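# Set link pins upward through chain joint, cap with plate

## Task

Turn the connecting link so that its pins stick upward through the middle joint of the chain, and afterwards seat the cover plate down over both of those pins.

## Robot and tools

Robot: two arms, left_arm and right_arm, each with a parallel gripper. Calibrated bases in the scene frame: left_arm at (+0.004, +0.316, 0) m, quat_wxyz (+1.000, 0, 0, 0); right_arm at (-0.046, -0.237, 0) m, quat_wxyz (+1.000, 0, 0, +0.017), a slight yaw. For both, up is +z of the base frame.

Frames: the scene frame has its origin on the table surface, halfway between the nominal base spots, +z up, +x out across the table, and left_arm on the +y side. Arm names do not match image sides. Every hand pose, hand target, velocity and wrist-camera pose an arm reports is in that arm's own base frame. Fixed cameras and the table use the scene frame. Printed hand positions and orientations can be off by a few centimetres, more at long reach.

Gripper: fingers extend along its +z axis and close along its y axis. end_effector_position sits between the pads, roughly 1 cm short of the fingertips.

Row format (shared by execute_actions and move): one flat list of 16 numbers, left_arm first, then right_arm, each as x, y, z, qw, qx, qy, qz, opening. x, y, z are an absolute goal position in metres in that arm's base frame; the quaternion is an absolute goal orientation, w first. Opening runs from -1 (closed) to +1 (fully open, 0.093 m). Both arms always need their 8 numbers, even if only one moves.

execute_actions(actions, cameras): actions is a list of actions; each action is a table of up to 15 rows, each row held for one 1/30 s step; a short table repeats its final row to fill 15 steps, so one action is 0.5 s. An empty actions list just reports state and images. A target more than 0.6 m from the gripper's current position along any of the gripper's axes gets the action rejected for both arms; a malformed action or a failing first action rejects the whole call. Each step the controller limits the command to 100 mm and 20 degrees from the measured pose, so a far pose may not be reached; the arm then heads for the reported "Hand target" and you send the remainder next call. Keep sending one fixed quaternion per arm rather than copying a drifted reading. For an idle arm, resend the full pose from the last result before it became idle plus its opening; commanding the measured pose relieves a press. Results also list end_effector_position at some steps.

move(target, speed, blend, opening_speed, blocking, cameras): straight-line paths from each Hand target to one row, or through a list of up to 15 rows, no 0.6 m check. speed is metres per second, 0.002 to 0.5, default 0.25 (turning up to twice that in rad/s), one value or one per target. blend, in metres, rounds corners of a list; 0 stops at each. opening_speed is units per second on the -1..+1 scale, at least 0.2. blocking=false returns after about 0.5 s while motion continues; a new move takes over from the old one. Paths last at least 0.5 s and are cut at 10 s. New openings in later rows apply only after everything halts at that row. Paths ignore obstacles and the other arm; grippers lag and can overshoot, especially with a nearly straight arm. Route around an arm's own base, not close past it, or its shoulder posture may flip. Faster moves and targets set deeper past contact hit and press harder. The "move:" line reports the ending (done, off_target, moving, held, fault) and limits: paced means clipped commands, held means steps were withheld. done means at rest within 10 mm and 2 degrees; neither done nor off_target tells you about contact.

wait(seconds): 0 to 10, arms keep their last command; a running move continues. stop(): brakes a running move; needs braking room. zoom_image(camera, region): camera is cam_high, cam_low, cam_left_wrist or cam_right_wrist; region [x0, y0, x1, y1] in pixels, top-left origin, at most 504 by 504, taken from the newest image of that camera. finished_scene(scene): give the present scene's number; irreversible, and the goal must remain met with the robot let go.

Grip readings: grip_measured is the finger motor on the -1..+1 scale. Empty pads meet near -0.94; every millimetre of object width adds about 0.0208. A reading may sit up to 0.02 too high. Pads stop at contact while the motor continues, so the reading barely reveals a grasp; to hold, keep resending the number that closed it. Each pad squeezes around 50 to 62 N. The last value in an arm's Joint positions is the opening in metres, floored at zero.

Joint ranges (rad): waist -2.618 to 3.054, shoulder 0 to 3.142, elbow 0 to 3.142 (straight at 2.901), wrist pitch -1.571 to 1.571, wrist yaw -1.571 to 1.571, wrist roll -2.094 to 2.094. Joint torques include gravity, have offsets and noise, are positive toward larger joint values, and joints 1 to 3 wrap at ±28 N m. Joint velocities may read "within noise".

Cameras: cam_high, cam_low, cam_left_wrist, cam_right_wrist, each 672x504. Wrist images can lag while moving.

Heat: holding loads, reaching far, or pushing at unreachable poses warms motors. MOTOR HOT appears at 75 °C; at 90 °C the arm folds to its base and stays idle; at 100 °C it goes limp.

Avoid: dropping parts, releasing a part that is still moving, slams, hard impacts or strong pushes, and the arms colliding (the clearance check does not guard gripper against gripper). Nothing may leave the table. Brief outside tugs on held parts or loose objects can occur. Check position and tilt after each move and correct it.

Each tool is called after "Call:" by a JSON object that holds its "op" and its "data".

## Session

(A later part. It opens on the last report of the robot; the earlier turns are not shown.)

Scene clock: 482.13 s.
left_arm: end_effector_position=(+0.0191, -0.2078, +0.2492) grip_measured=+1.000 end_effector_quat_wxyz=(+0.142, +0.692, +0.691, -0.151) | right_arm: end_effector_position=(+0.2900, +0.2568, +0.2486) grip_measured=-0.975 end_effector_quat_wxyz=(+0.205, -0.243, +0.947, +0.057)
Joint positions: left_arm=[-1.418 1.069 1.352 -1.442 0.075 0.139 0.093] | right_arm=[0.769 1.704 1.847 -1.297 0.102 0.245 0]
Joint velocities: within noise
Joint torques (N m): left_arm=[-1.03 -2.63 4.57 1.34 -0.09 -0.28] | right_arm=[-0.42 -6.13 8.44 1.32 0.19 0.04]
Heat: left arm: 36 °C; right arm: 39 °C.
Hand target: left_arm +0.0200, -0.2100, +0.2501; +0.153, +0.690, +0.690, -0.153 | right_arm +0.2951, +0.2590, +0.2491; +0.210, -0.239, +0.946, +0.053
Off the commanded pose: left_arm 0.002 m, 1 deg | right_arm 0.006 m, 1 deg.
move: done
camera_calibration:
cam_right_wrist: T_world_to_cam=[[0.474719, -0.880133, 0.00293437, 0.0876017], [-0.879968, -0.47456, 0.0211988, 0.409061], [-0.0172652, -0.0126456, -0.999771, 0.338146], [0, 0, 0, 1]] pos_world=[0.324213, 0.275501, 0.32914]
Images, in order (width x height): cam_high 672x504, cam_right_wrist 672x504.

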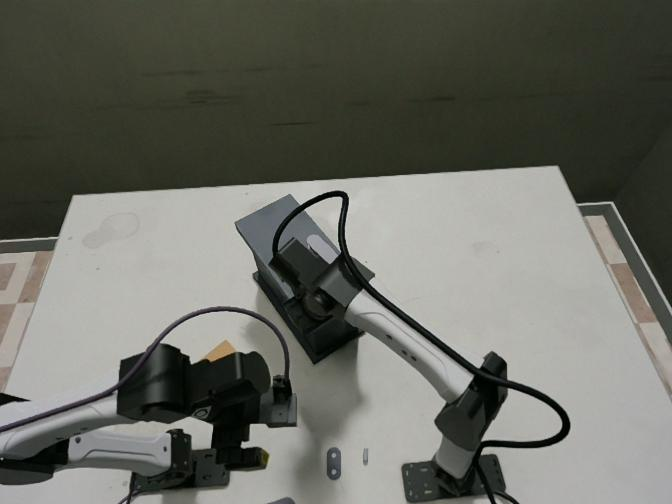

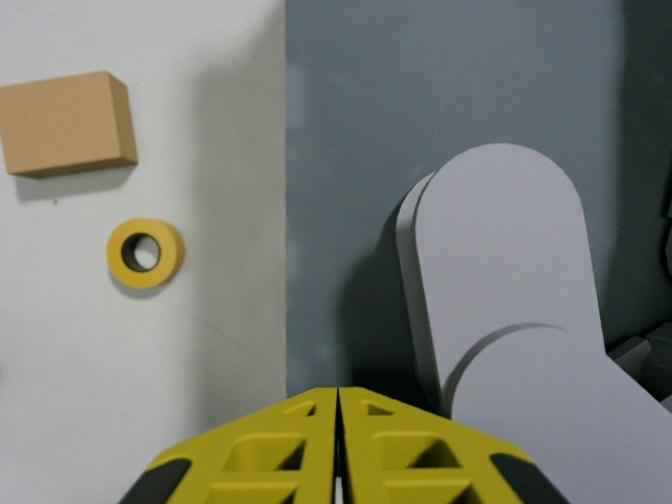

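Call:
{"op": "move", "data": {"target": [[0.02,-0.21,0.25,0.153,0.690,0.690,-0.153,1,0.2700,0.2618,0.27,0.2098,-0.2395,0.9464,0.0531,-1],[0.02,-0.21,0.25,0.153,0.690,0.690,-0.153,1,0.28,0.165,0.37,0.2098,-0.2395,0.9464,0.0531,-1]], "cameras": ["cam_right_wrist"]}}

Scene clock: 489.03 s.
left_arm: end_effector_position=(+0.0191, -0.2078, +0.2492) grip_measured=+1.000 end_effector_quat_wxyz=(+0.142, +0.692, +0.691, -0.151) | right_arm: end_effector_position=(+0.2830, +0.1668, +0.3724) grip_measured=-0.975 end_effector_quat_wxyz=(+0.304, -0.231, +0.921, +0.078)
Joint positions: left_arm=[-1.418 1.069 1.352 -1.442 0.075 0.139 0.093] | right_arm=[0.549 1.562 2.172 -1.542 0.032 0.048 0]
Joint velocities: within noise
Joint torques (N m): left_arm=[-1.03 -2.63 4.57 1.34 -0.09 -0.27] | right_arm=[-0.84 -4.57 5.72 1.43 -0.06 -0.1]
Heat: left arm: 36 °C; right arm: 40 °C.
Hand target: left_arm +0.0200, -0.2100, +0.2501; +0.153, +0.690, +0.690, -0.153 | right_arm +0.2800, +0.1650, +0.3694; +0.293, -0.234, +0.924, +0.077
Off the commanded pose: left_arm 0.002 m, 1 deg | right_arm 0.004 m, 12 deg.
joint sent to its limit (right arm) — joint 4 (wrist pitch), lower limit. The joint targets are off in orientation, not in position.
move: off_target (right_arm)
camera_calibration:
cam_right_wrist: T_world_to_cam=[[0.462143, -0.886779, 0.00689906, 0.0146314], [-0.870338, -0.455039, -0.188285, 0.429608], [0.170107, 0.0810101, -0.98209, 0.385419], [0, 0, 0, 1]] pos_world=[0.30158, 0.177241, 0.459304]
Images, in order (width x height): cam_right_wrist 672x504.

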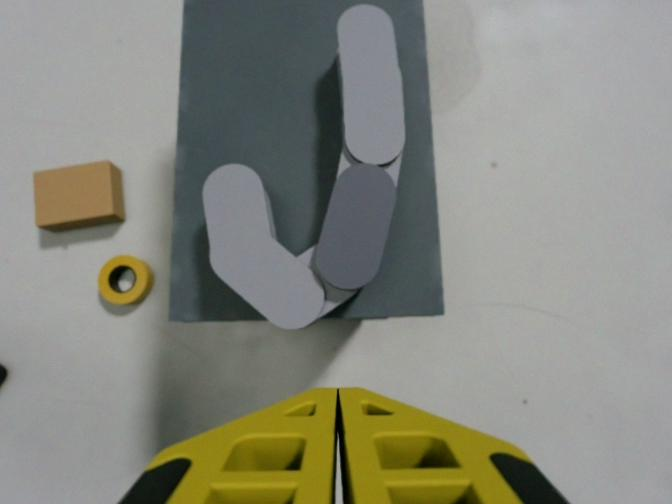

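Call:
{"op": "move", "data": {"target": [[0.02,-0.21,0.25,0.153,0.690,0.690,-0.153,1,0.3600,0.1930,0.29,0.1216,-0.1251,0.9834,0.0473,0.1],[0.02,-0.21,0.25,0.153,0.690,0.690,-0.153,1,0.3624,0.1936,0.251,0.1216,-0.1251,0.9834,0.0473,0.1]], "speed": [0.25,0.1], "cameras": ["cam_right_wrist","cam_low"]}}

Scene clock: 539.27 s.
left_arm: end_effector_position=(+0.0191, -0.2078, +0.2492) grip_measured=+1.000 end_effector_quat_wxyz=(+0.142, +0.692, +0.691, -0.151) | right_arm: end_effector_position=(+0.3648, +0.1963, +0.2582) grip_measured=+0.099 end_effector_quat_wxyz=(+0.153, -0.131, +0.978, +0.053)
Joint positions: left_arm=[-1.418 1.069 1.352 -1.442 0.075 0.139 0.093] | right_arm=[0.497 1.962 2.264 -1.547 0.009 0.229 0.05]
Joint velocities: within noise
Joint torques (N m): left_arm=[-1.03 -2.65 4.59 1.34 -0.09 -0.27] | right_arm=[-1.1 -8.53 5.39 0.89 -0.11 0.07]
Heat: left arm: 36 °C; right arm: 39 °C.
Hand target: left_arm +0.0200, -0.2100, +0.2501; +0.153, +0.690, +0.690, -0.153 | right_arm +0.3622, +0.1936, +0.2508; +0.135, -0.125, +0.982, +0.052
Off the commanded pose: left_arm 0.002 m, 1 deg | right_arm 0.008 m, 4 deg.
joint sent to its limit (right arm) — joint 4 (wrist pitch), lower limit. The joint targets still meet the commanded pose.
move: off_target (right_arm)
camera_calibration:
cam_right_wrist: T_world_to_cam=[[0.265653, -0.962663, -0.0520404, 0.105558], [-0.954057, -0.27027, 0.129343, 0.404964], [-0.138578, 0.0152892, -0.990233, 0.384607], [0, 0, 0, 1]] pos_world=[0.411616, 0.205186, 0.333965]
Images, in order (width x height): cam_low 672x504, cam_right_wrist 672x504.

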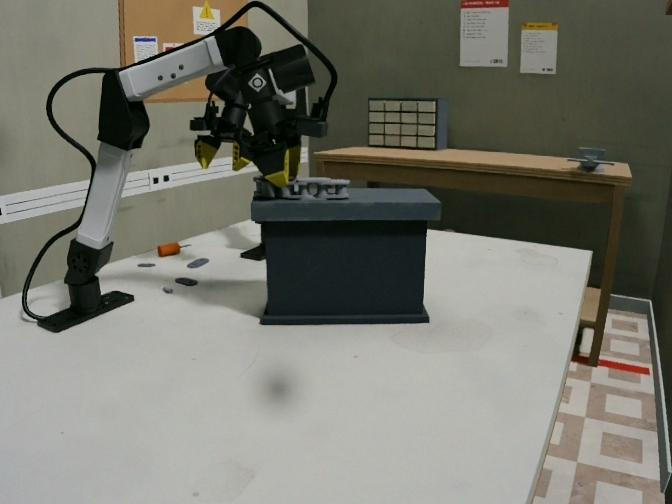

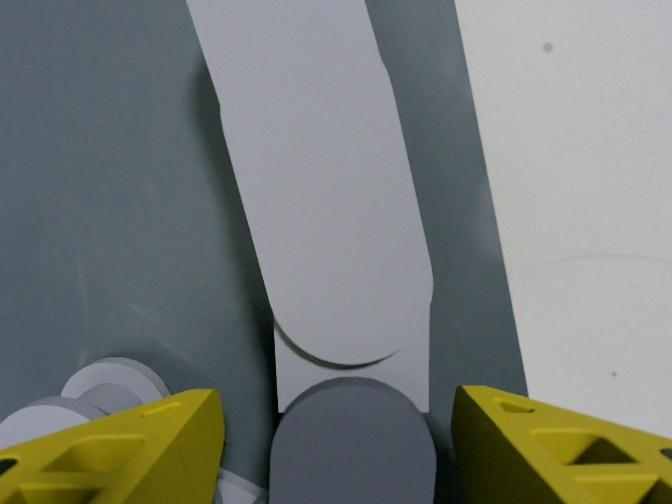

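Call:
{"op": "move", "data": {"target": [[0.02,-0.21,0.25,0.153,0.690,0.690,-0.153,1,0.3624,0.1936,0.250,0.153,-0.131,0.978,0.053,-0.6]], "speed": [0.05], "opening_speed": 1.0, "cameras": ["cam_right_wrist","cam_low"]}}

Scene clock: 545.10 s.
left_arm: end_effector_position=(+0.0191, -0.2078, +0.2492) grip_measured=+1.000 end_effector_quat_wxyz=(+0.142, +0.692, +0.691, -0.151) | right_arm: end_effector_position=(+0.3617, +0.1945, +0.2412) grip_measured=-0.487 end_effector_quat_wxyz=(+0.136, -0.131, +0.981, +0.046)
Joint positions: left_arm=[-1.418 1.069 1.352 -1.442 0.075 0.139 0.093] | right_arm=[0.497 1.947 2.179 -1.514 0.01 0.23 0.022]
Joint velocities: within noise
Joint torques (N m): left_arm=[-1.03 -2.66 4.59 1.34 -0.09 -0.27] | right_arm=[-0.66 -12.18 5.41 1.27 0 -0.07]
Heat: left arm: 36 °C; right arm: 39 °C.
Hand target: left_arm +0.0200, -0.2100, +0.2501; +0.153, +0.690, +0.690, -0.153 | right_arm +0.3623, +0.1936, +0.2499; +0.153, -0.131, +0.978, +0.053
Off the commanded pose: left_arm 0.002 m, 1 deg | right_arm 0.009 m, 2 deg.
move: done
camera_calibration:
cam_right_wrist: T_world_to_cam=[[0.263505, -0.963709, -0.0427812, 0.102478], [-0.949309, -0.266937, 0.166004, 0.39247], [-0.171399, -0.00313036, -0.985197, 0.381649], [0, 0, 0, 1]] pos_world=[0.410986, 0.204719, 0.315232]
Images, in order (width x height): cam_low 672x504, cam_right_wrist 672x504.

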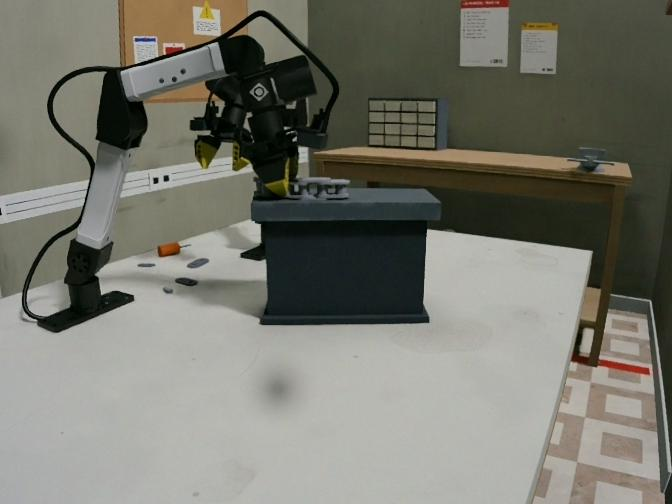

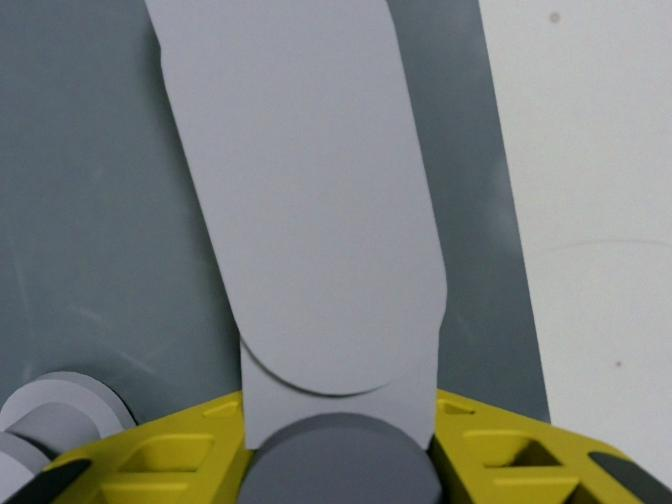

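Call:
{"op": "move", "data": {"target": [[0.02,-0.21,0.25,0.153,0.690,0.690,-0.153,1,0.348,0.1913,0.252,0.0789,0.1897,0.9762,0.0685,-0.6],[0.02,-0.21,0.25,0.153,0.690,0.690,-0.153,1,0.3278,0.1903,0.252,0.0425,0.5102,0.8555,0.0761,-0.6]], "speed": 0.12, "blend": 0.02, "cameras": ["cam_right_wrist","cam_low","cam_high"]}}

Scene clock: 561.03 s.
left_arm: end_effector_position=(+0.0191, -0.2078, +0.2492) grip_measured=+1.000 end_effector_quat_wxyz=(+0.142, +0.692, +0.691, -0.151) | right_arm: end_effector_position=(+0.3331, +0.1857, +0.2471) grip_measured=-0.502 end_effector_quat_wxyz=(+0.069, +0.505, +0.855, +0.100)
Joint positions: left_arm=[-1.418 1.069 1.352 -1.442 0.075 0.139 0.093] | right_arm=[0.517 1.878 2.121 -1.572 0.019 1.582 0.021]
Joint velocities: within noise
Joint torques (N m): left_arm=[-1.02 -2.65 4.59 1.34 -0.1 -0.27] | right_arm=[0.38 -10.47 5.05 0.92 -0.09 0.14]
Heat: left arm: 36 °C; right arm: 40 °C.
Hand target: left_arm +0.0200, -0.2100, +0.2501; +0.153, +0.690, +0.690, -0.153 | right_arm +0.3278, +0.1902, +0.2515; +0.063, +0.507, +0.852, +0.112
Off the commanded pose: left_arm 0.002 m, 1 deg | right_arm 0.009 m, 4 deg.
joint read past its limit (right arm) — joint 4 (wrist pitch), lower limit.
joint sent to its limit (right arm) — joint 4 (wrist pitch), lower limit. The joint targets are off in orientation, not in position.
move: off_target (right_arm)
camera_calibration:
cam_right_wrist: T_world_to_cam=[[-0.853718, -0.468936, -0.226417, 0.427424], [-0.520262, 0.749535, 0.409299, -0.0297977], [-0.0222274, 0.467222, -0.883861, 0.220374], [0, 0, 0, 1]] pos_world=[0.354295, 0.119806, 0.303752]
Images, in order (width x height): cam_high 672x504, cam_low 672x504, cam_right_wrist 672x504.

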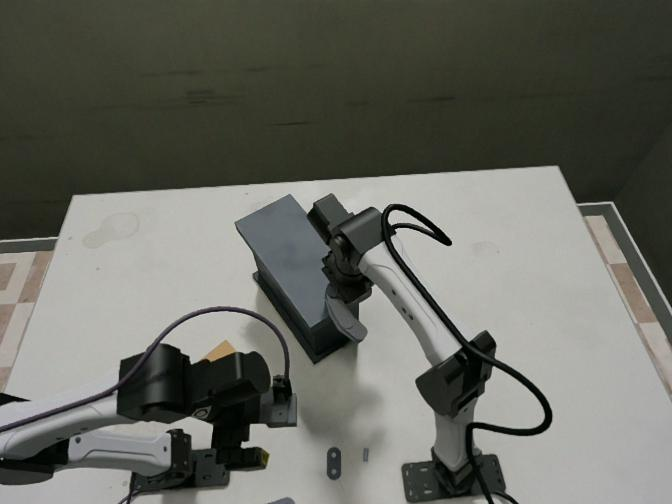

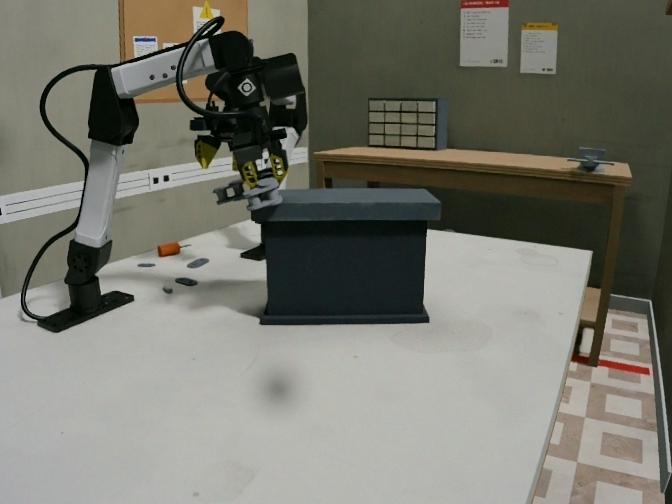

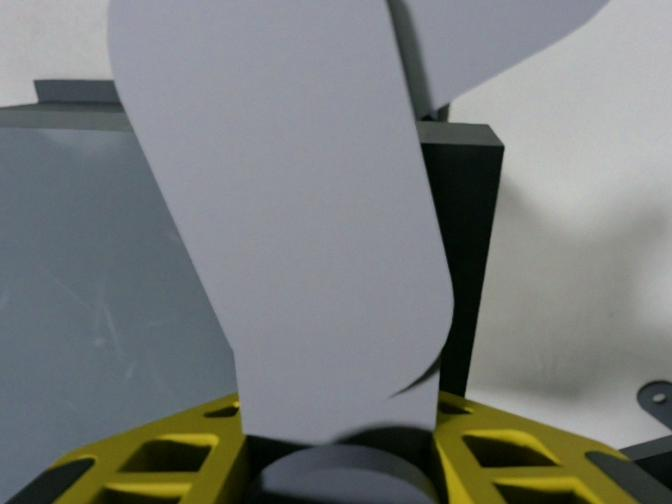

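Call:
{"op": "zoom_image", "data": {"camera": "cam_high", "region": [240, 190, 420, 370]}}

Call:
{"op": "zoom_image", "data": {"camera": "cam_low", "region": [190, 140, 330, 245]}}

Scaled by 2.800 from the camera's 672x504 image, which has a finer 960x720 frame.

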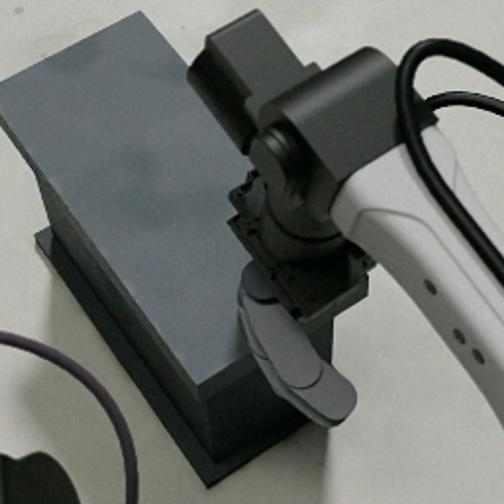

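Scaled by 3.600 from the camera's 672x504 image, which has a finer 960x720 frame.

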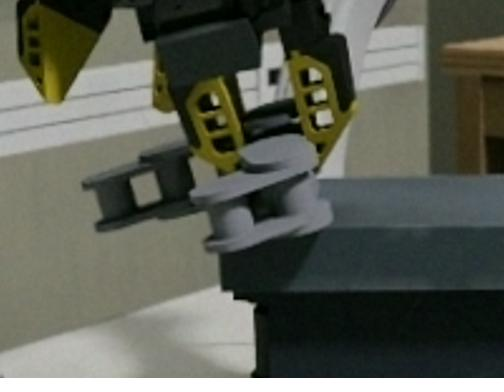

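Call:
{"op": "move", "data": {"target": [[0.02,-0.21,0.25,0.153,0.690,0.690,-0.153,1,0.348,0.1943,0.254,0.0789,0.1897,0.9762,0.0685,-0.6],[0.02,-0.21,0.25,0.153,0.690,0.690,-0.153,1,0.35,0.205,0.254,0.1216,-0.1251,0.9834,0.0473,-0.6]], "speed": 0.12, "blend": 0.02, "cameras": ["cam_right_wrist","cam_low","cam_high"]}}

Scene clock: 596.90 s.
left_arm: end_effector_position=(+0.0191, -0.2078, +0.2492) grip_measured=+1.000 end_effector_quat_wxyz=(+0.142, +0.692, +0.691, -0.151) | right_arm: end_effector_position=(+0.3441, +0.2012, +0.2448) grip_measured=-0.502 end_effector_quat_wxyz=(+0.114, -0.117, +0.985, +0.051)
Joint positions: left_arm=[-1.418 1.069 1.352 -1.442 0.075 0.139 0.093] | right_arm=[0.528 1.946 2.203 -1.577 -0.003 0.292 0.021]
Joint velocities: within noise
Joint torques (N m): left_arm=[-1.05 -2.66 4.6 1.34 -0.09 -0.27] | right_arm=[0.18 -9.07 9.16 1.06 0.16 -0.12]
Heat: left arm: 36 °C; right arm: 42 °C.
Hand target: left_arm +0.0200, -0.2100, +0.2501; +0.153, +0.690, +0.690, -0.153 | right_arm +0.3497, +0.2048, +0.2537; +0.136, -0.125, +0.981, +0.053
Off the commanded pose: left_arm 0.002 m, 1 deg | right_arm 0.012 m, 1 deg.
joint read past its limit (right arm) — joint 4 (wrist pitch), lower limit.
joint sent to its limit (right arm) — joint 4 (wrist pitch), lower limit. The joint targets still meet the commanded pose.
move: off_target (right_arm)
camera_calibration:
cam_right_wrist: T_world_to_cam=[[0.235918, -0.969848, -0.0611438, 0.128953], [-0.94741, -0.243548, 0.2076, 0.36147], [-0.216232, 0.00895164, -0.976301, 0.392944], [0, 0, 0, 1]] pos_world=[0.397005, 0.209583, 0.316475]
Images, in order (width x height): cam_high 672x504, cam_low 672x504, cam_right_wrist 672x504.

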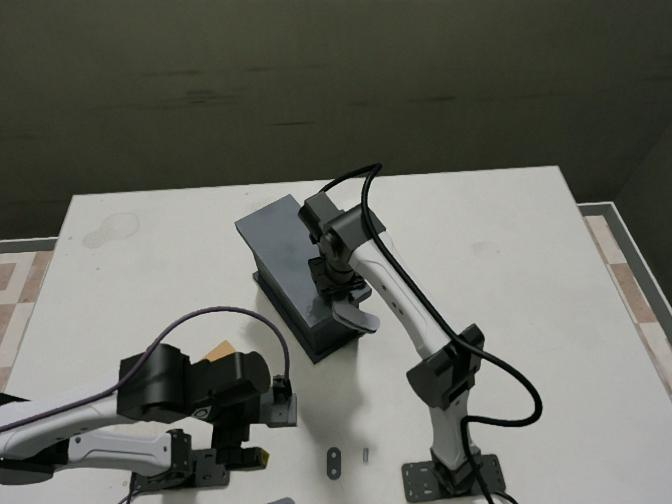

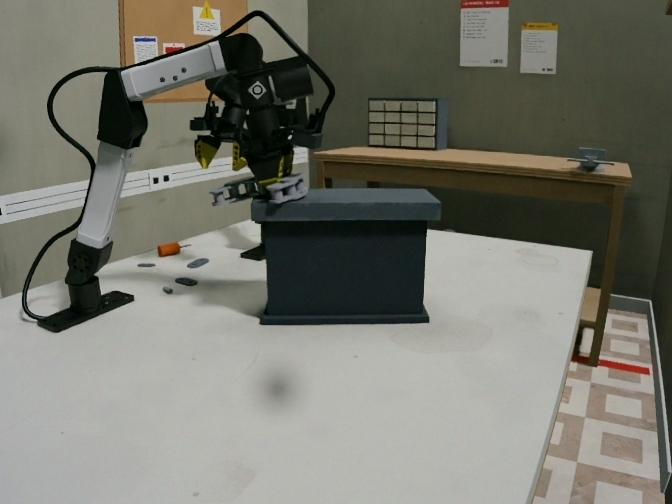

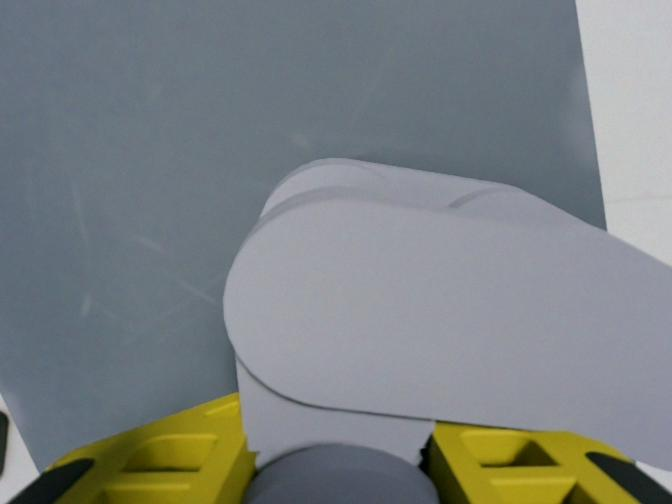

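Call:
{"op": "move", "data": {"target": [[0.15,-0.175,0.37,0.4879,0.3531,0.7659,-0.2250,0.5,0.345,0.203,0.2520,0.114,-0.117,0.985,0.051,-0.6]], "speed": 0.25, "cameras": ["cam_left_wrist"]}}

Scene clock: 608.57 s.
left_arm: end_effector_position=(+0.1464, -0.1756, +0.3661) grip_measured=+0.502 end_effector_quat_wxyz=(+0.477, +0.364, +0.768, -0.223) | right_arm: end_effector_position=(+0.3440, +0.2014, +0.2448) grip_measured=-0.502 end_effector_quat_wxyz=(+0.114, -0.118, +0.985, +0.052)
Joint positions: left_arm=[-0.866 0.774 1.307 -0.995 0.013 0.012 0.069] | right_arm=[0.528 1.946 2.203 -1.577 -0.004 0.291 0.021]
Joint velocities: within noise
Joint torques (N m): left_arm=[0.65 0.12 4.45 2.22 -0.08 -0.3] | right_arm=[0.06 -10.54 6.76 1.1 0.03 0.03]
Heat: left arm: 36 °C; right arm: 42 °C.
Hand target: left_arm +0.1499, -0.1749, +0.3700; +0.488, +0.353, +0.766, -0.225 | right_arm +0.3449, +0.2029, +0.2516; +0.127, -0.117, +0.983, +0.057
Off the commanded pose: left_arm 0.005 m, 2 deg | right_arm 0.007 m, 0 deg.
joint read past its limit (right arm) — joint 4 (wrist pitch), lower limit.
joint sent to its limit (right arm) — joint 4 (wrist pitch), lower limit. The joint targets still meet the commanded pose.
move: done
camera_calibration:
cam_left_wrist: T_world_to_cam=[[-0.773526, -0.633647, 0.0122272, -0.00121587], [-0.493391, 0.589975, -0.639136, 0.449688], [0.397773, -0.500421, -0.768996, 0.216803], [0, 0, 0, 1]] pos_world=[0.134693, -0.157582, 0.454147]
Images, in order (width x height): cam_left_wrist 672x504.

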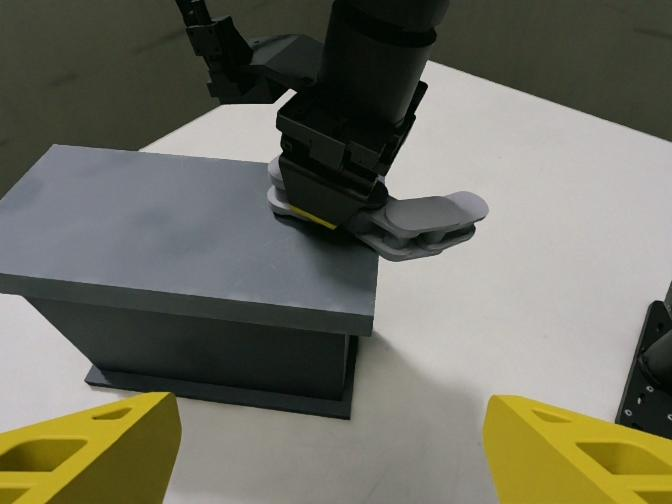

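Call:
{"op": "zoom_image", "data": {"camera": "cam_left_wrist", "region": [220, 100, 520, 320]}}

Scaled by 1.680 from the camera's 672x504 image, which has a finer 960x720 frame.

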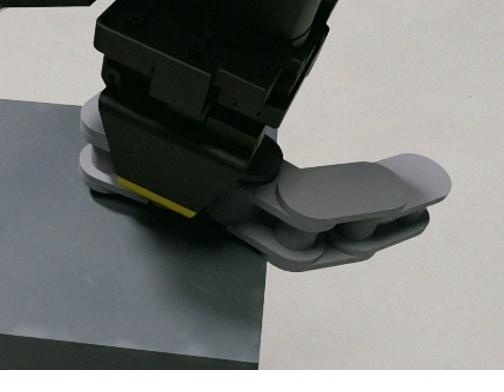

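Call:
{"op": "move", "data": {"target": [[0.15,-0.175,0.37,0.4879,0.3531,0.7659,-0.2250,0.5,0.360,0.215,0.2540,0.114,-0.117,0.985,0.051,-0.6]], "speed": 0.1, "cameras": ["cam_left_wrist","cam_low"]}}

Scene clock: 638.40 s.
left_arm: end_effector_position=(+0.1465, -0.1756, +0.3663) grip_measured=+0.502 end_effector_quat_wxyz=(+0.477, +0.364, +0.768, -0.223) | right_arm: end_effector_position=(+0.3509, +0.2084, +0.2445) grip_measured=-0.502 end_effector_quat_wxyz=(+0.114, -0.117, +0.985, +0.054)
Joint positions: left_arm=[-0.866 0.774 1.307 -0.994 0.013 0.011 0.069] | right_arm=[0.533 1.993 2.27 -1.595 -0.008 0.296 0.021]
Joint velocities: within noise
Joint torques (N m): left_arm=[0.64 0.1 4.48 2.22 -0.08 -0.28] | right_arm=[0.13 -9.35 8.98 1.25 0.08 0.05]
Heat: left arm: 39 °C; right arm: 43 °C.
Hand target: left_arm +0.1499, -0.1749, +0.3701; +0.488, +0.353, +0.766, -0.225 | right_arm +0.3596, +0.2149, +0.2535; +0.140, -0.117, +0.981, +0.063
Off the commanded pose: left_arm 0.005 m, 2 deg | right_arm 0.015 m, 0 deg.
joint read past its limit (right arm) — joint 4 (wrist pitch), lower limit.
joint sent to its limit (right arm) — joint 4 (wrist pitch), lower limit. The joint targets are off in orientation, not in position.
move: off_target (right_arm)
camera_calibration:
cam_left_wrist: T_world_to_cam=[[-0.773421, -0.633768, 0.0125547, -0.00137305], [-0.493343, 0.58938, -0.639721, 0.44996], [0.398036, -0.500968, -0.768504, 0.216563], [0, 0, 0, 1]] pos_world=[0.134723, -0.157577, 0.454296]
Images, in order (width x height): cam_low 672x504, cam_left_wrist 672x504.

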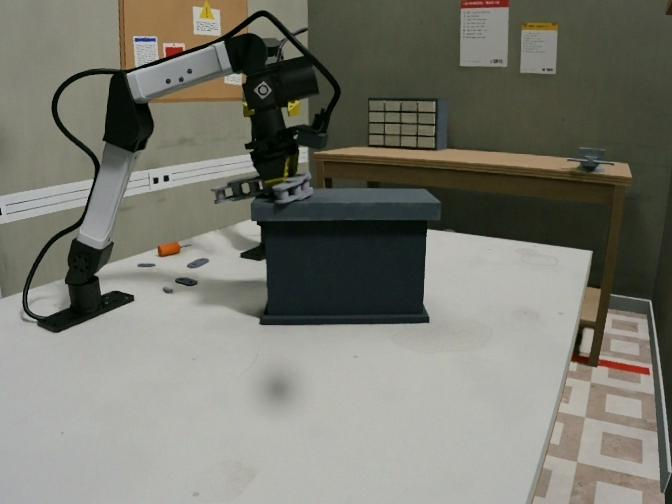

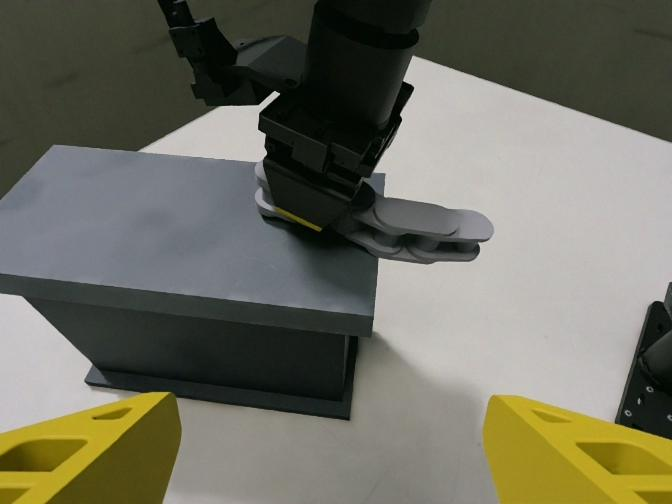

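Call:
{"op": "move", "data": {"target": [[0.15,-0.175,0.37,0.4879,0.3531,0.7659,-0.2250,0.5,0.353,0.2084,0.2480,0.114,-0.117,0.985,0.054,0.1]], "speed": 0.1, "opening_speed": 0.5, "cameras": ["cam_left_wrist","cam_right_wrist"]}}

Scene clock: 652.90 s.
left_arm: end_effector_position=(+0.1465, -0.1756, +0.3663) grip_measured=+0.502 end_effector_quat_wxyz=(+0.477, +0.364, +0.768, -0.223) | right_arm: end_effector_position=(+0.3512, +0.2085, +0.2415) grip_measured=+0.099 end_effector_quat_wxyz=(+0.112, -0.117, +0.985, +0.054)
Joint positions: left_arm=[-0.866 0.774 1.307 -0.994 0.013 0.011 0.069] | right_arm=[0.533 1.993 2.258 -1.588 -0.008 0.297 0.05]
Joint velocities: within noise
Joint torques (N m): left_arm=[0.64 0.13 4.48 2.22 -0.08 -0.28] | right_arm=[-0.49 -11.62 5.11 1.17 -0.02 0.05]
Heat: left arm: 40 °C; right arm: 44 °C.
Hand target: left_arm +0.1499, -0.1749, +0.3701; +0.488, +0.353, +0.766, -0.225 | right_arm +0.3529, +0.2084, +0.2475; +0.126, -0.117, +0.983, +0.059
Off the commanded pose: left_arm 0.005 m, 2 deg | right_arm 0.007 m, 0 deg.
joint read past its limit (right arm) — joint 4 (wrist pitch), lower limit.
joint sent to its limit (right arm) — joint 4 (wrist pitch), lower limit. The joint targets still meet the commanded pose.
move: done
camera_calibration:
cam_left_wrist: T_world_to_cam=[[-0.773421, -0.633768, 0.0125547, -0.00137305], [-0.493343, 0.58938, -0.639721, 0.44996], [0.398036, -0.500968, -0.768504, 0.216563], [0, 0, 0, 1]] pos_world=[0.134723, -0.157577, 0.454296]
cam_right_wrist: T_world_to_cam=[[0.236602, -0.969336, -0.0663809, 0.135115], [-0.945906, -0.245416, 0.212209, 0.369385], [-0.221993, 0.0125809, -0.974967, 0.392179], [0, 0, 0, 1]] pos_world=[0.404496, 0.21669, 0.312944]
Images, in order (width x height): cam_left_wrist 672x504, cam_right_wrist 672x504.

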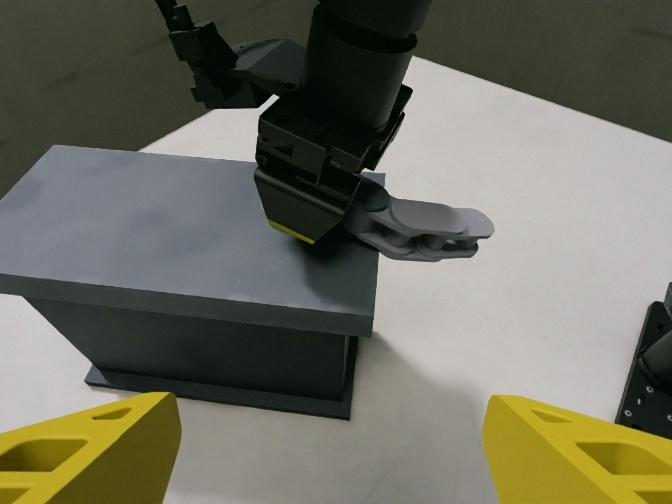

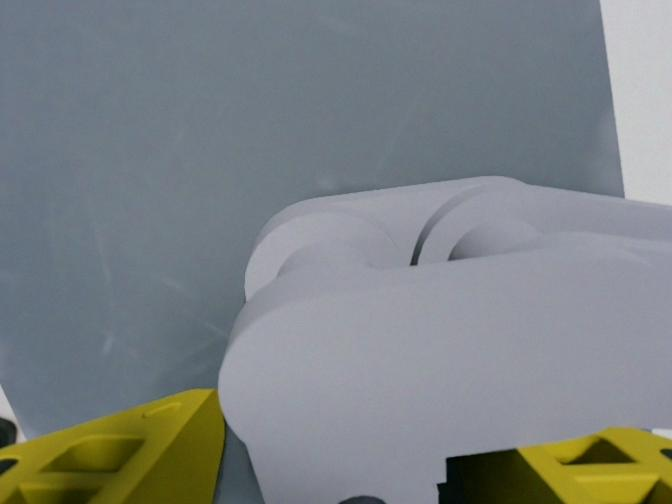

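Call:
{"op": "move", "data": {"target": [[0.15,-0.175,0.37,0.4879,0.3531,0.7659,-0.2250,0.5,0.353,0.2084,0.2500,0.126,-0.117,0.983,0.059,-0.6]], "speed": 0.1, "opening_speed": 1, "cameras": ["cam_left_wrist","cam_right_wrist","cam_low"]}}

Scene clock: 662.90 s.
left_arm: end_effector_position=(+0.1465, -0.1756, +0.3663) grip_measured=+0.502 end_effector_quat_wxyz=(+0.477, +0.364, +0.768, -0.223) | right_arm: end_effector_position=(+0.3512, +0.2085, +0.2415) grip_measured=-0.476 end_effector_quat_wxyz=(+0.112, -0.117, +0.985, +0.054)
Joint positions: left_arm=[-0.866 0.774 1.307 -0.994 0.013 0.011 0.069] | right_arm=[0.533 1.993 2.258 -1.588 -0.008 0.297 0.022]
Joint velocities: within noise
Joint torques (N m): left_arm=[0.65 0.12 4.49 2.22 -0.08 -0.28] | right_arm=[-0.58 -11.7 5.35 1.18 -0.08 -0.02]
Heat: left arm: 41 °C; right arm: 45 °C.
Hand target: left_arm +0.1499, -0.1749, +0.3701; +0.488, +0.353, +0.766, -0.225 | right_arm +0.3530, +0.2085, +0.2496; +0.129, -0.117, +0.983, +0.060
Off the commanded pose: left_arm 0.005 m, 2 deg | right_arm 0.009 m, 2 deg.
joint read past its limit (right arm) — joint 4 (wrist pitch), lower limit.
joint sent to its limit (right arm) — joint 4 (wrist pitch), lower limit. The joint targets still meet the commanded pose.
move: done
camera_calibration:
cam_left_wrist: T_world_to_cam=[[-0.77331, -0.633897, 0.0128963, -0.001537], [-0.493612, 0.589157, -0.639719, 0.449959], [0.397918, -0.501067, -0.7685, 0.216561], [0, 0, 0, 1]] pos_world=[0.134743, -0.157559, 0.454295]
cam_right_wrist: T_world_to_cam=[[0.236964, -0.969254, -0.0662922, 0.134949], [-0.945826, -0.245749, 0.212181, 0.369433], [-0.221949, 0.0124215, -0.974979, 0.392199], [0, 0, 0, 1]] pos_world=[0.404489, 0.216716, 0.312946]
Images, in order (width x height): cam_low 672x504, cam_left_wrist 672x504, cam_right_wrist 672x504.

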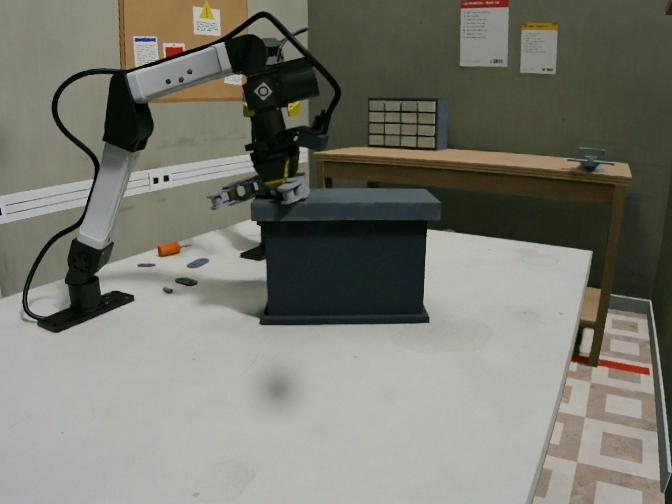

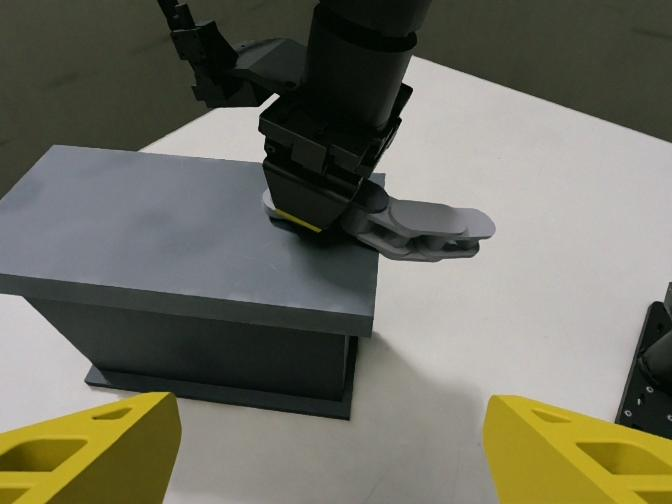

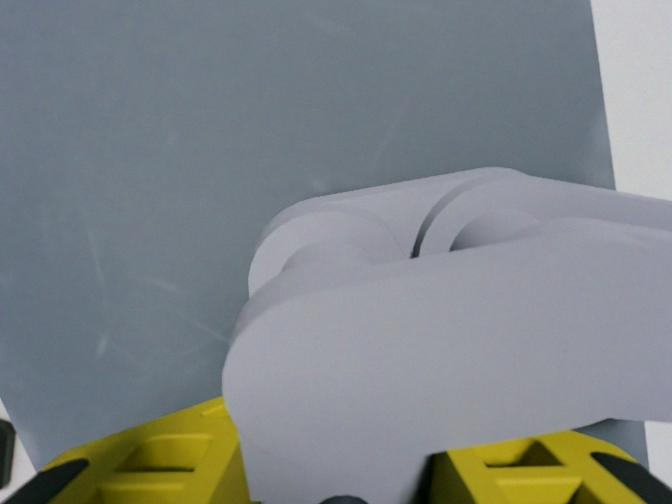

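Call:
{"op": "move", "data": {"target": [[0.15,-0.175,0.37,0.4879,0.3531,0.7659,-0.2250,0.5,0.353,0.2084,0.2650,0.2017,-0.1233,0.9684,0.0785,-0.6],[0.15,-0.175,0.37,0.4879,0.3531,0.7659,-0.2250,0.5,0.382,0.230,0.2650,0.2217,-0.1233,0.9600,0.0785,-0.6]], "speed": 0.1, "cameras": ["cam_left_wrist","cam_right_wrist","cam_low"]}}

Scene clock: 671.53 s.
left_arm: end_effector_position=(+0.1465, -0.1756, +0.3663) grip_measured=+0.502 end_effector_quat_wxyz=(+0.477, +0.364, +0.768, -0.223) | right_arm: end_effector_position=(+0.3612, +0.2187, +0.2478) grip_measured=-0.476 end_effector_quat_wxyz=(+0.170, -0.124, +0.976, +0.065)
Joint positions: left_arm=[-0.866 0.774 1.307 -0.994 0.013 0.011 0.069] | right_arm=[0.553 1.919 2.141 -1.428 0.021 0.296 0.022]
Joint velocities: within noise
Joint torques (N m): left_arm=[0.65 0.12 4.48 2.22 -0.07 -0.28] | right_arm=[0.08 -9.05 10.17 2.03 0.19 -0.02]
Heat: left arm: 41 °C; right arm: 46 °C.
Hand target: left_arm +0.1499, -0.1749, +0.3701; +0.488, +0.353, +0.766, -0.225 | right_arm +0.3799, +0.2289, +0.2659; +0.222, -0.123, +0.964, +0.079
Off the commanded pose: left_arm 0.005 m, 2 deg | right_arm 0.029 m, 6 deg.
move: off_target (right_arm)
camera_calibration:
cam_left_wrist: T_world_to_cam=[[-0.77331, -0.633897, 0.0128963, -0.001537], [-0.493612, 0.589157, -0.639719, 0.449959], [0.397918, -0.501067, -0.7685, 0.216561], [0, 0, 0, 1]] pos_world=[0.134743, -0.157559, 0.454295]
cam_right_wrist: T_world_to_cam=[[0.256348, -0.963803, -0.073273, 0.136366], [-0.960302, -0.262578, 0.0941952, 0.418237], [-0.110026, 0.0462174, -0.992854, 0.357002], [0, 0, 0, 1]] pos_world=[0.405956, 0.22475, 0.325047]
Images, in order (width x height): cam_low 672x504, cam_left_wrist 672x504, cam_right_wrist 672x504.

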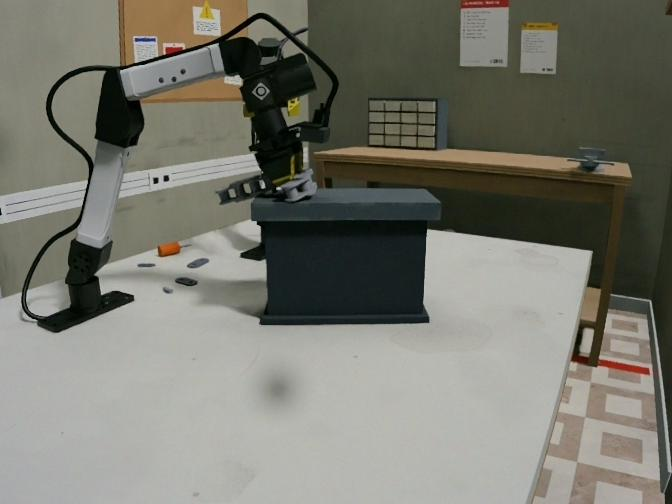

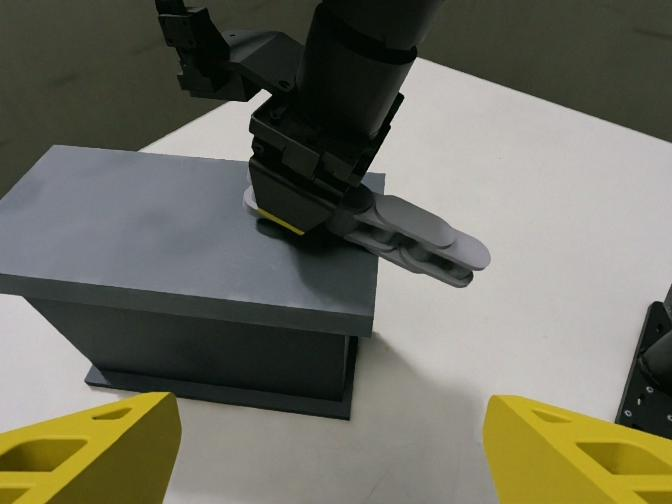

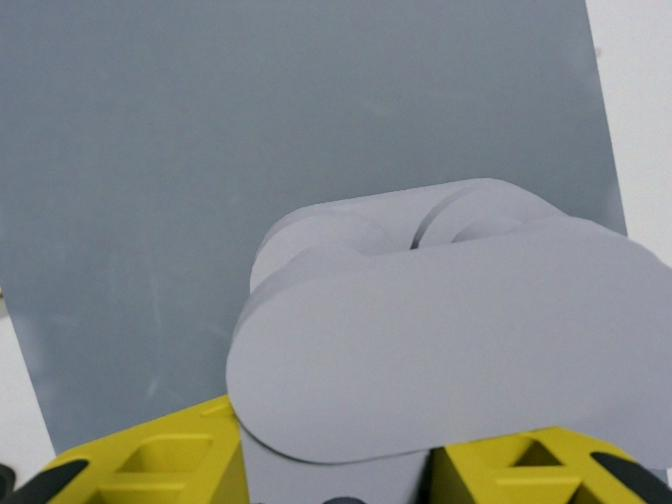

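Call:
{"op": "move", "data": {"target": [[0.15,-0.175,0.37,0.4879,0.3531,0.7659,-0.2250,0.5,0.362,0.219,0.2850,0.2017,-0.1233,0.9684,0.0785,-0.6]], "speed": 0.05, "cameras": ["cam_left_wrist","cam_right_wrist","cam_low"]}}

Scene clock: 678.07 s.
left_arm: end_effector_position=(+0.1465, -0.1756, +0.3663) grip_measured=+0.502 end_effector_quat_wxyz=(+0.477, +0.364, +0.768, -0.223) | right_arm: end_effector_position=(+0.3527, +0.2134, +0.2691) grip_measured=-0.476 end_effector_quat_wxyz=(+0.168, -0.124, +0.976, +0.065)
Joint positions: left_arm=[-0.866 0.774 1.307 -0.994 0.013 0.011 0.069] | right_arm=[0.553 1.933 2.259 -1.535 0.021 0.296 0.022]
Joint velocities: within noise
Joint torques (N m): left_arm=[0.62 0.1 4.49 2.22 -0.08 -0.28] | right_arm=[-0.02 -9.35 9.96 1.46 0.04 -0.01]
Heat: left arm: 41 °C; right arm: 46 °C.
Hand target: left_arm +0.1499, -0.1749, +0.3701; +0.488, +0.353, +0.766, -0.225 | right_arm +0.3611, +0.2185, +0.2851; +0.202, -0.123, +0.968, +0.079
Off the commanded pose: left_arm 0.005 m, 2 deg | right_arm 0.019 m, 4 deg.
move: off_target (right_arm)
camera_calibration:
cam_left_wrist: T_world_to_cam=[[-0.77331, -0.633897, 0.0128963, -0.001537], [-0.493612, 0.589157, -0.639719, 0.449959], [0.397918, -0.501067, -0.7685, 0.216561], [0, 0, 0, 1]] pos_world=[0.134743, -0.157559, 0.454295]
cam_right_wrist: T_world_to_cam=[[0.256183, -0.963905, -0.072504, 0.134899], [-0.960085, -0.262444, 0.0967454, 0.405819], [-0.112282, 0.0448255, -0.992665, 0.37848], [0, 0, 0, 1]] pos_world=[0.397558, 0.219569, 0.346223]
Images, in order (width x height): cam_low 672x504, cam_left_wrist 672x504, cam_right_wrist 672x504.

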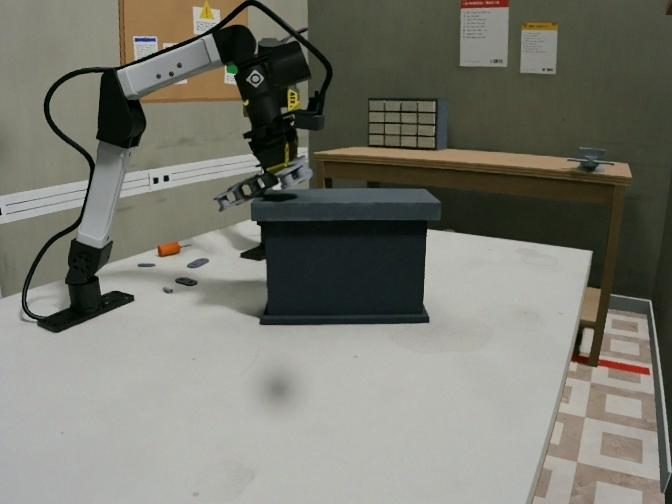

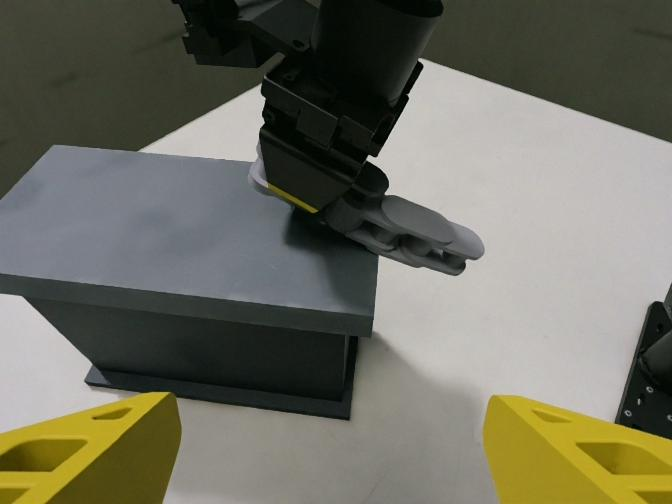

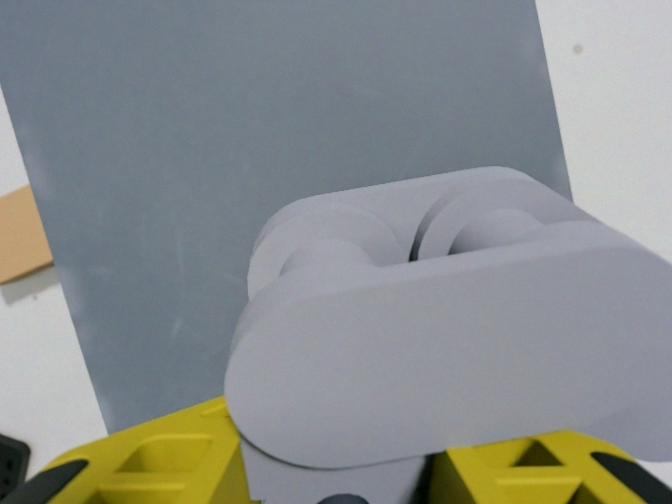

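Call:
{"op": "zoom_image", "data": {"camera": "cam_left_wrist", "region": [230, 90, 500, 290]}}

Call:
{"op": "zoom_image", "data": {"camera": "cam_low", "region": [200, 130, 330, 225]}}

Scaled by 1.867 from the camera's 672x504 image, which has a finer 960x720 frame.

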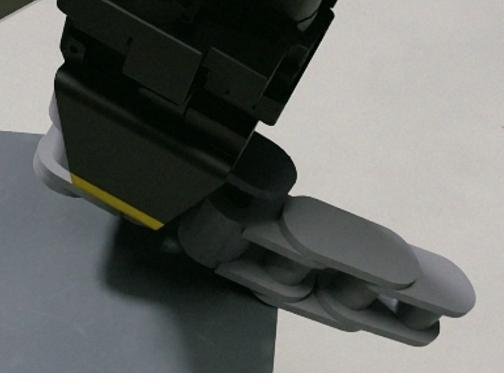

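Scaled by 3.877 from the camera's 672x504 image, which has a finer 960x720 frame.

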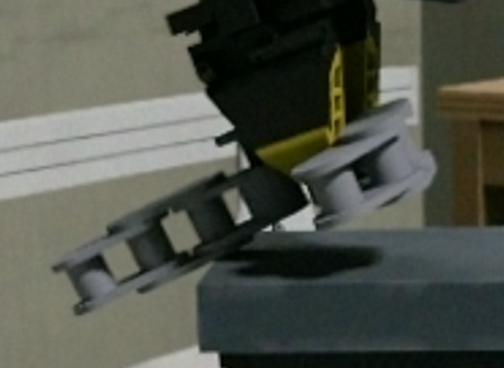

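Call:
{"op": "zoom_image", "data": {"camera": "cam_low", "region": [235, 70, 335, 200]}}

Call:
{"op": "zoom_image", "data": {"camera": "cam_left_wrist", "region": [230, 60, 410, 240]}}

Scaled by 3.877 from the camera's 672x504 image, which has a finer 960x720 frame.

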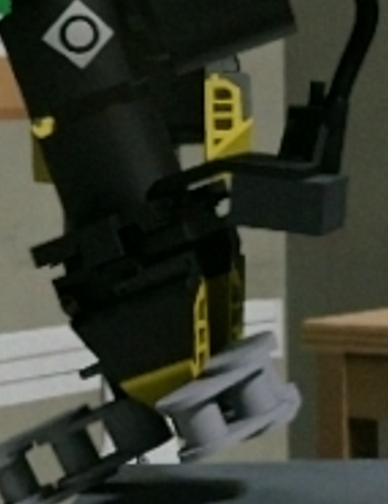

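Scaled by 2.800 from the camera's 672x504 image, which has a finer 960x720 frame.

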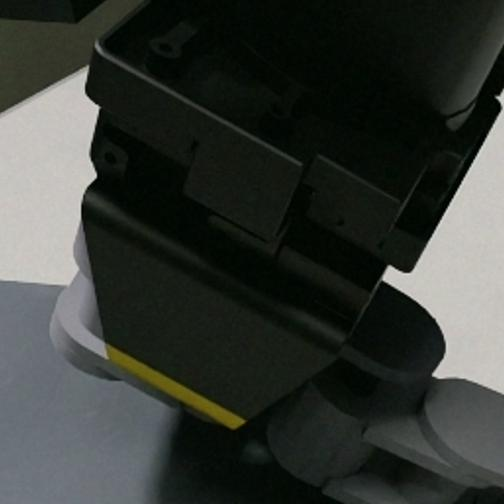

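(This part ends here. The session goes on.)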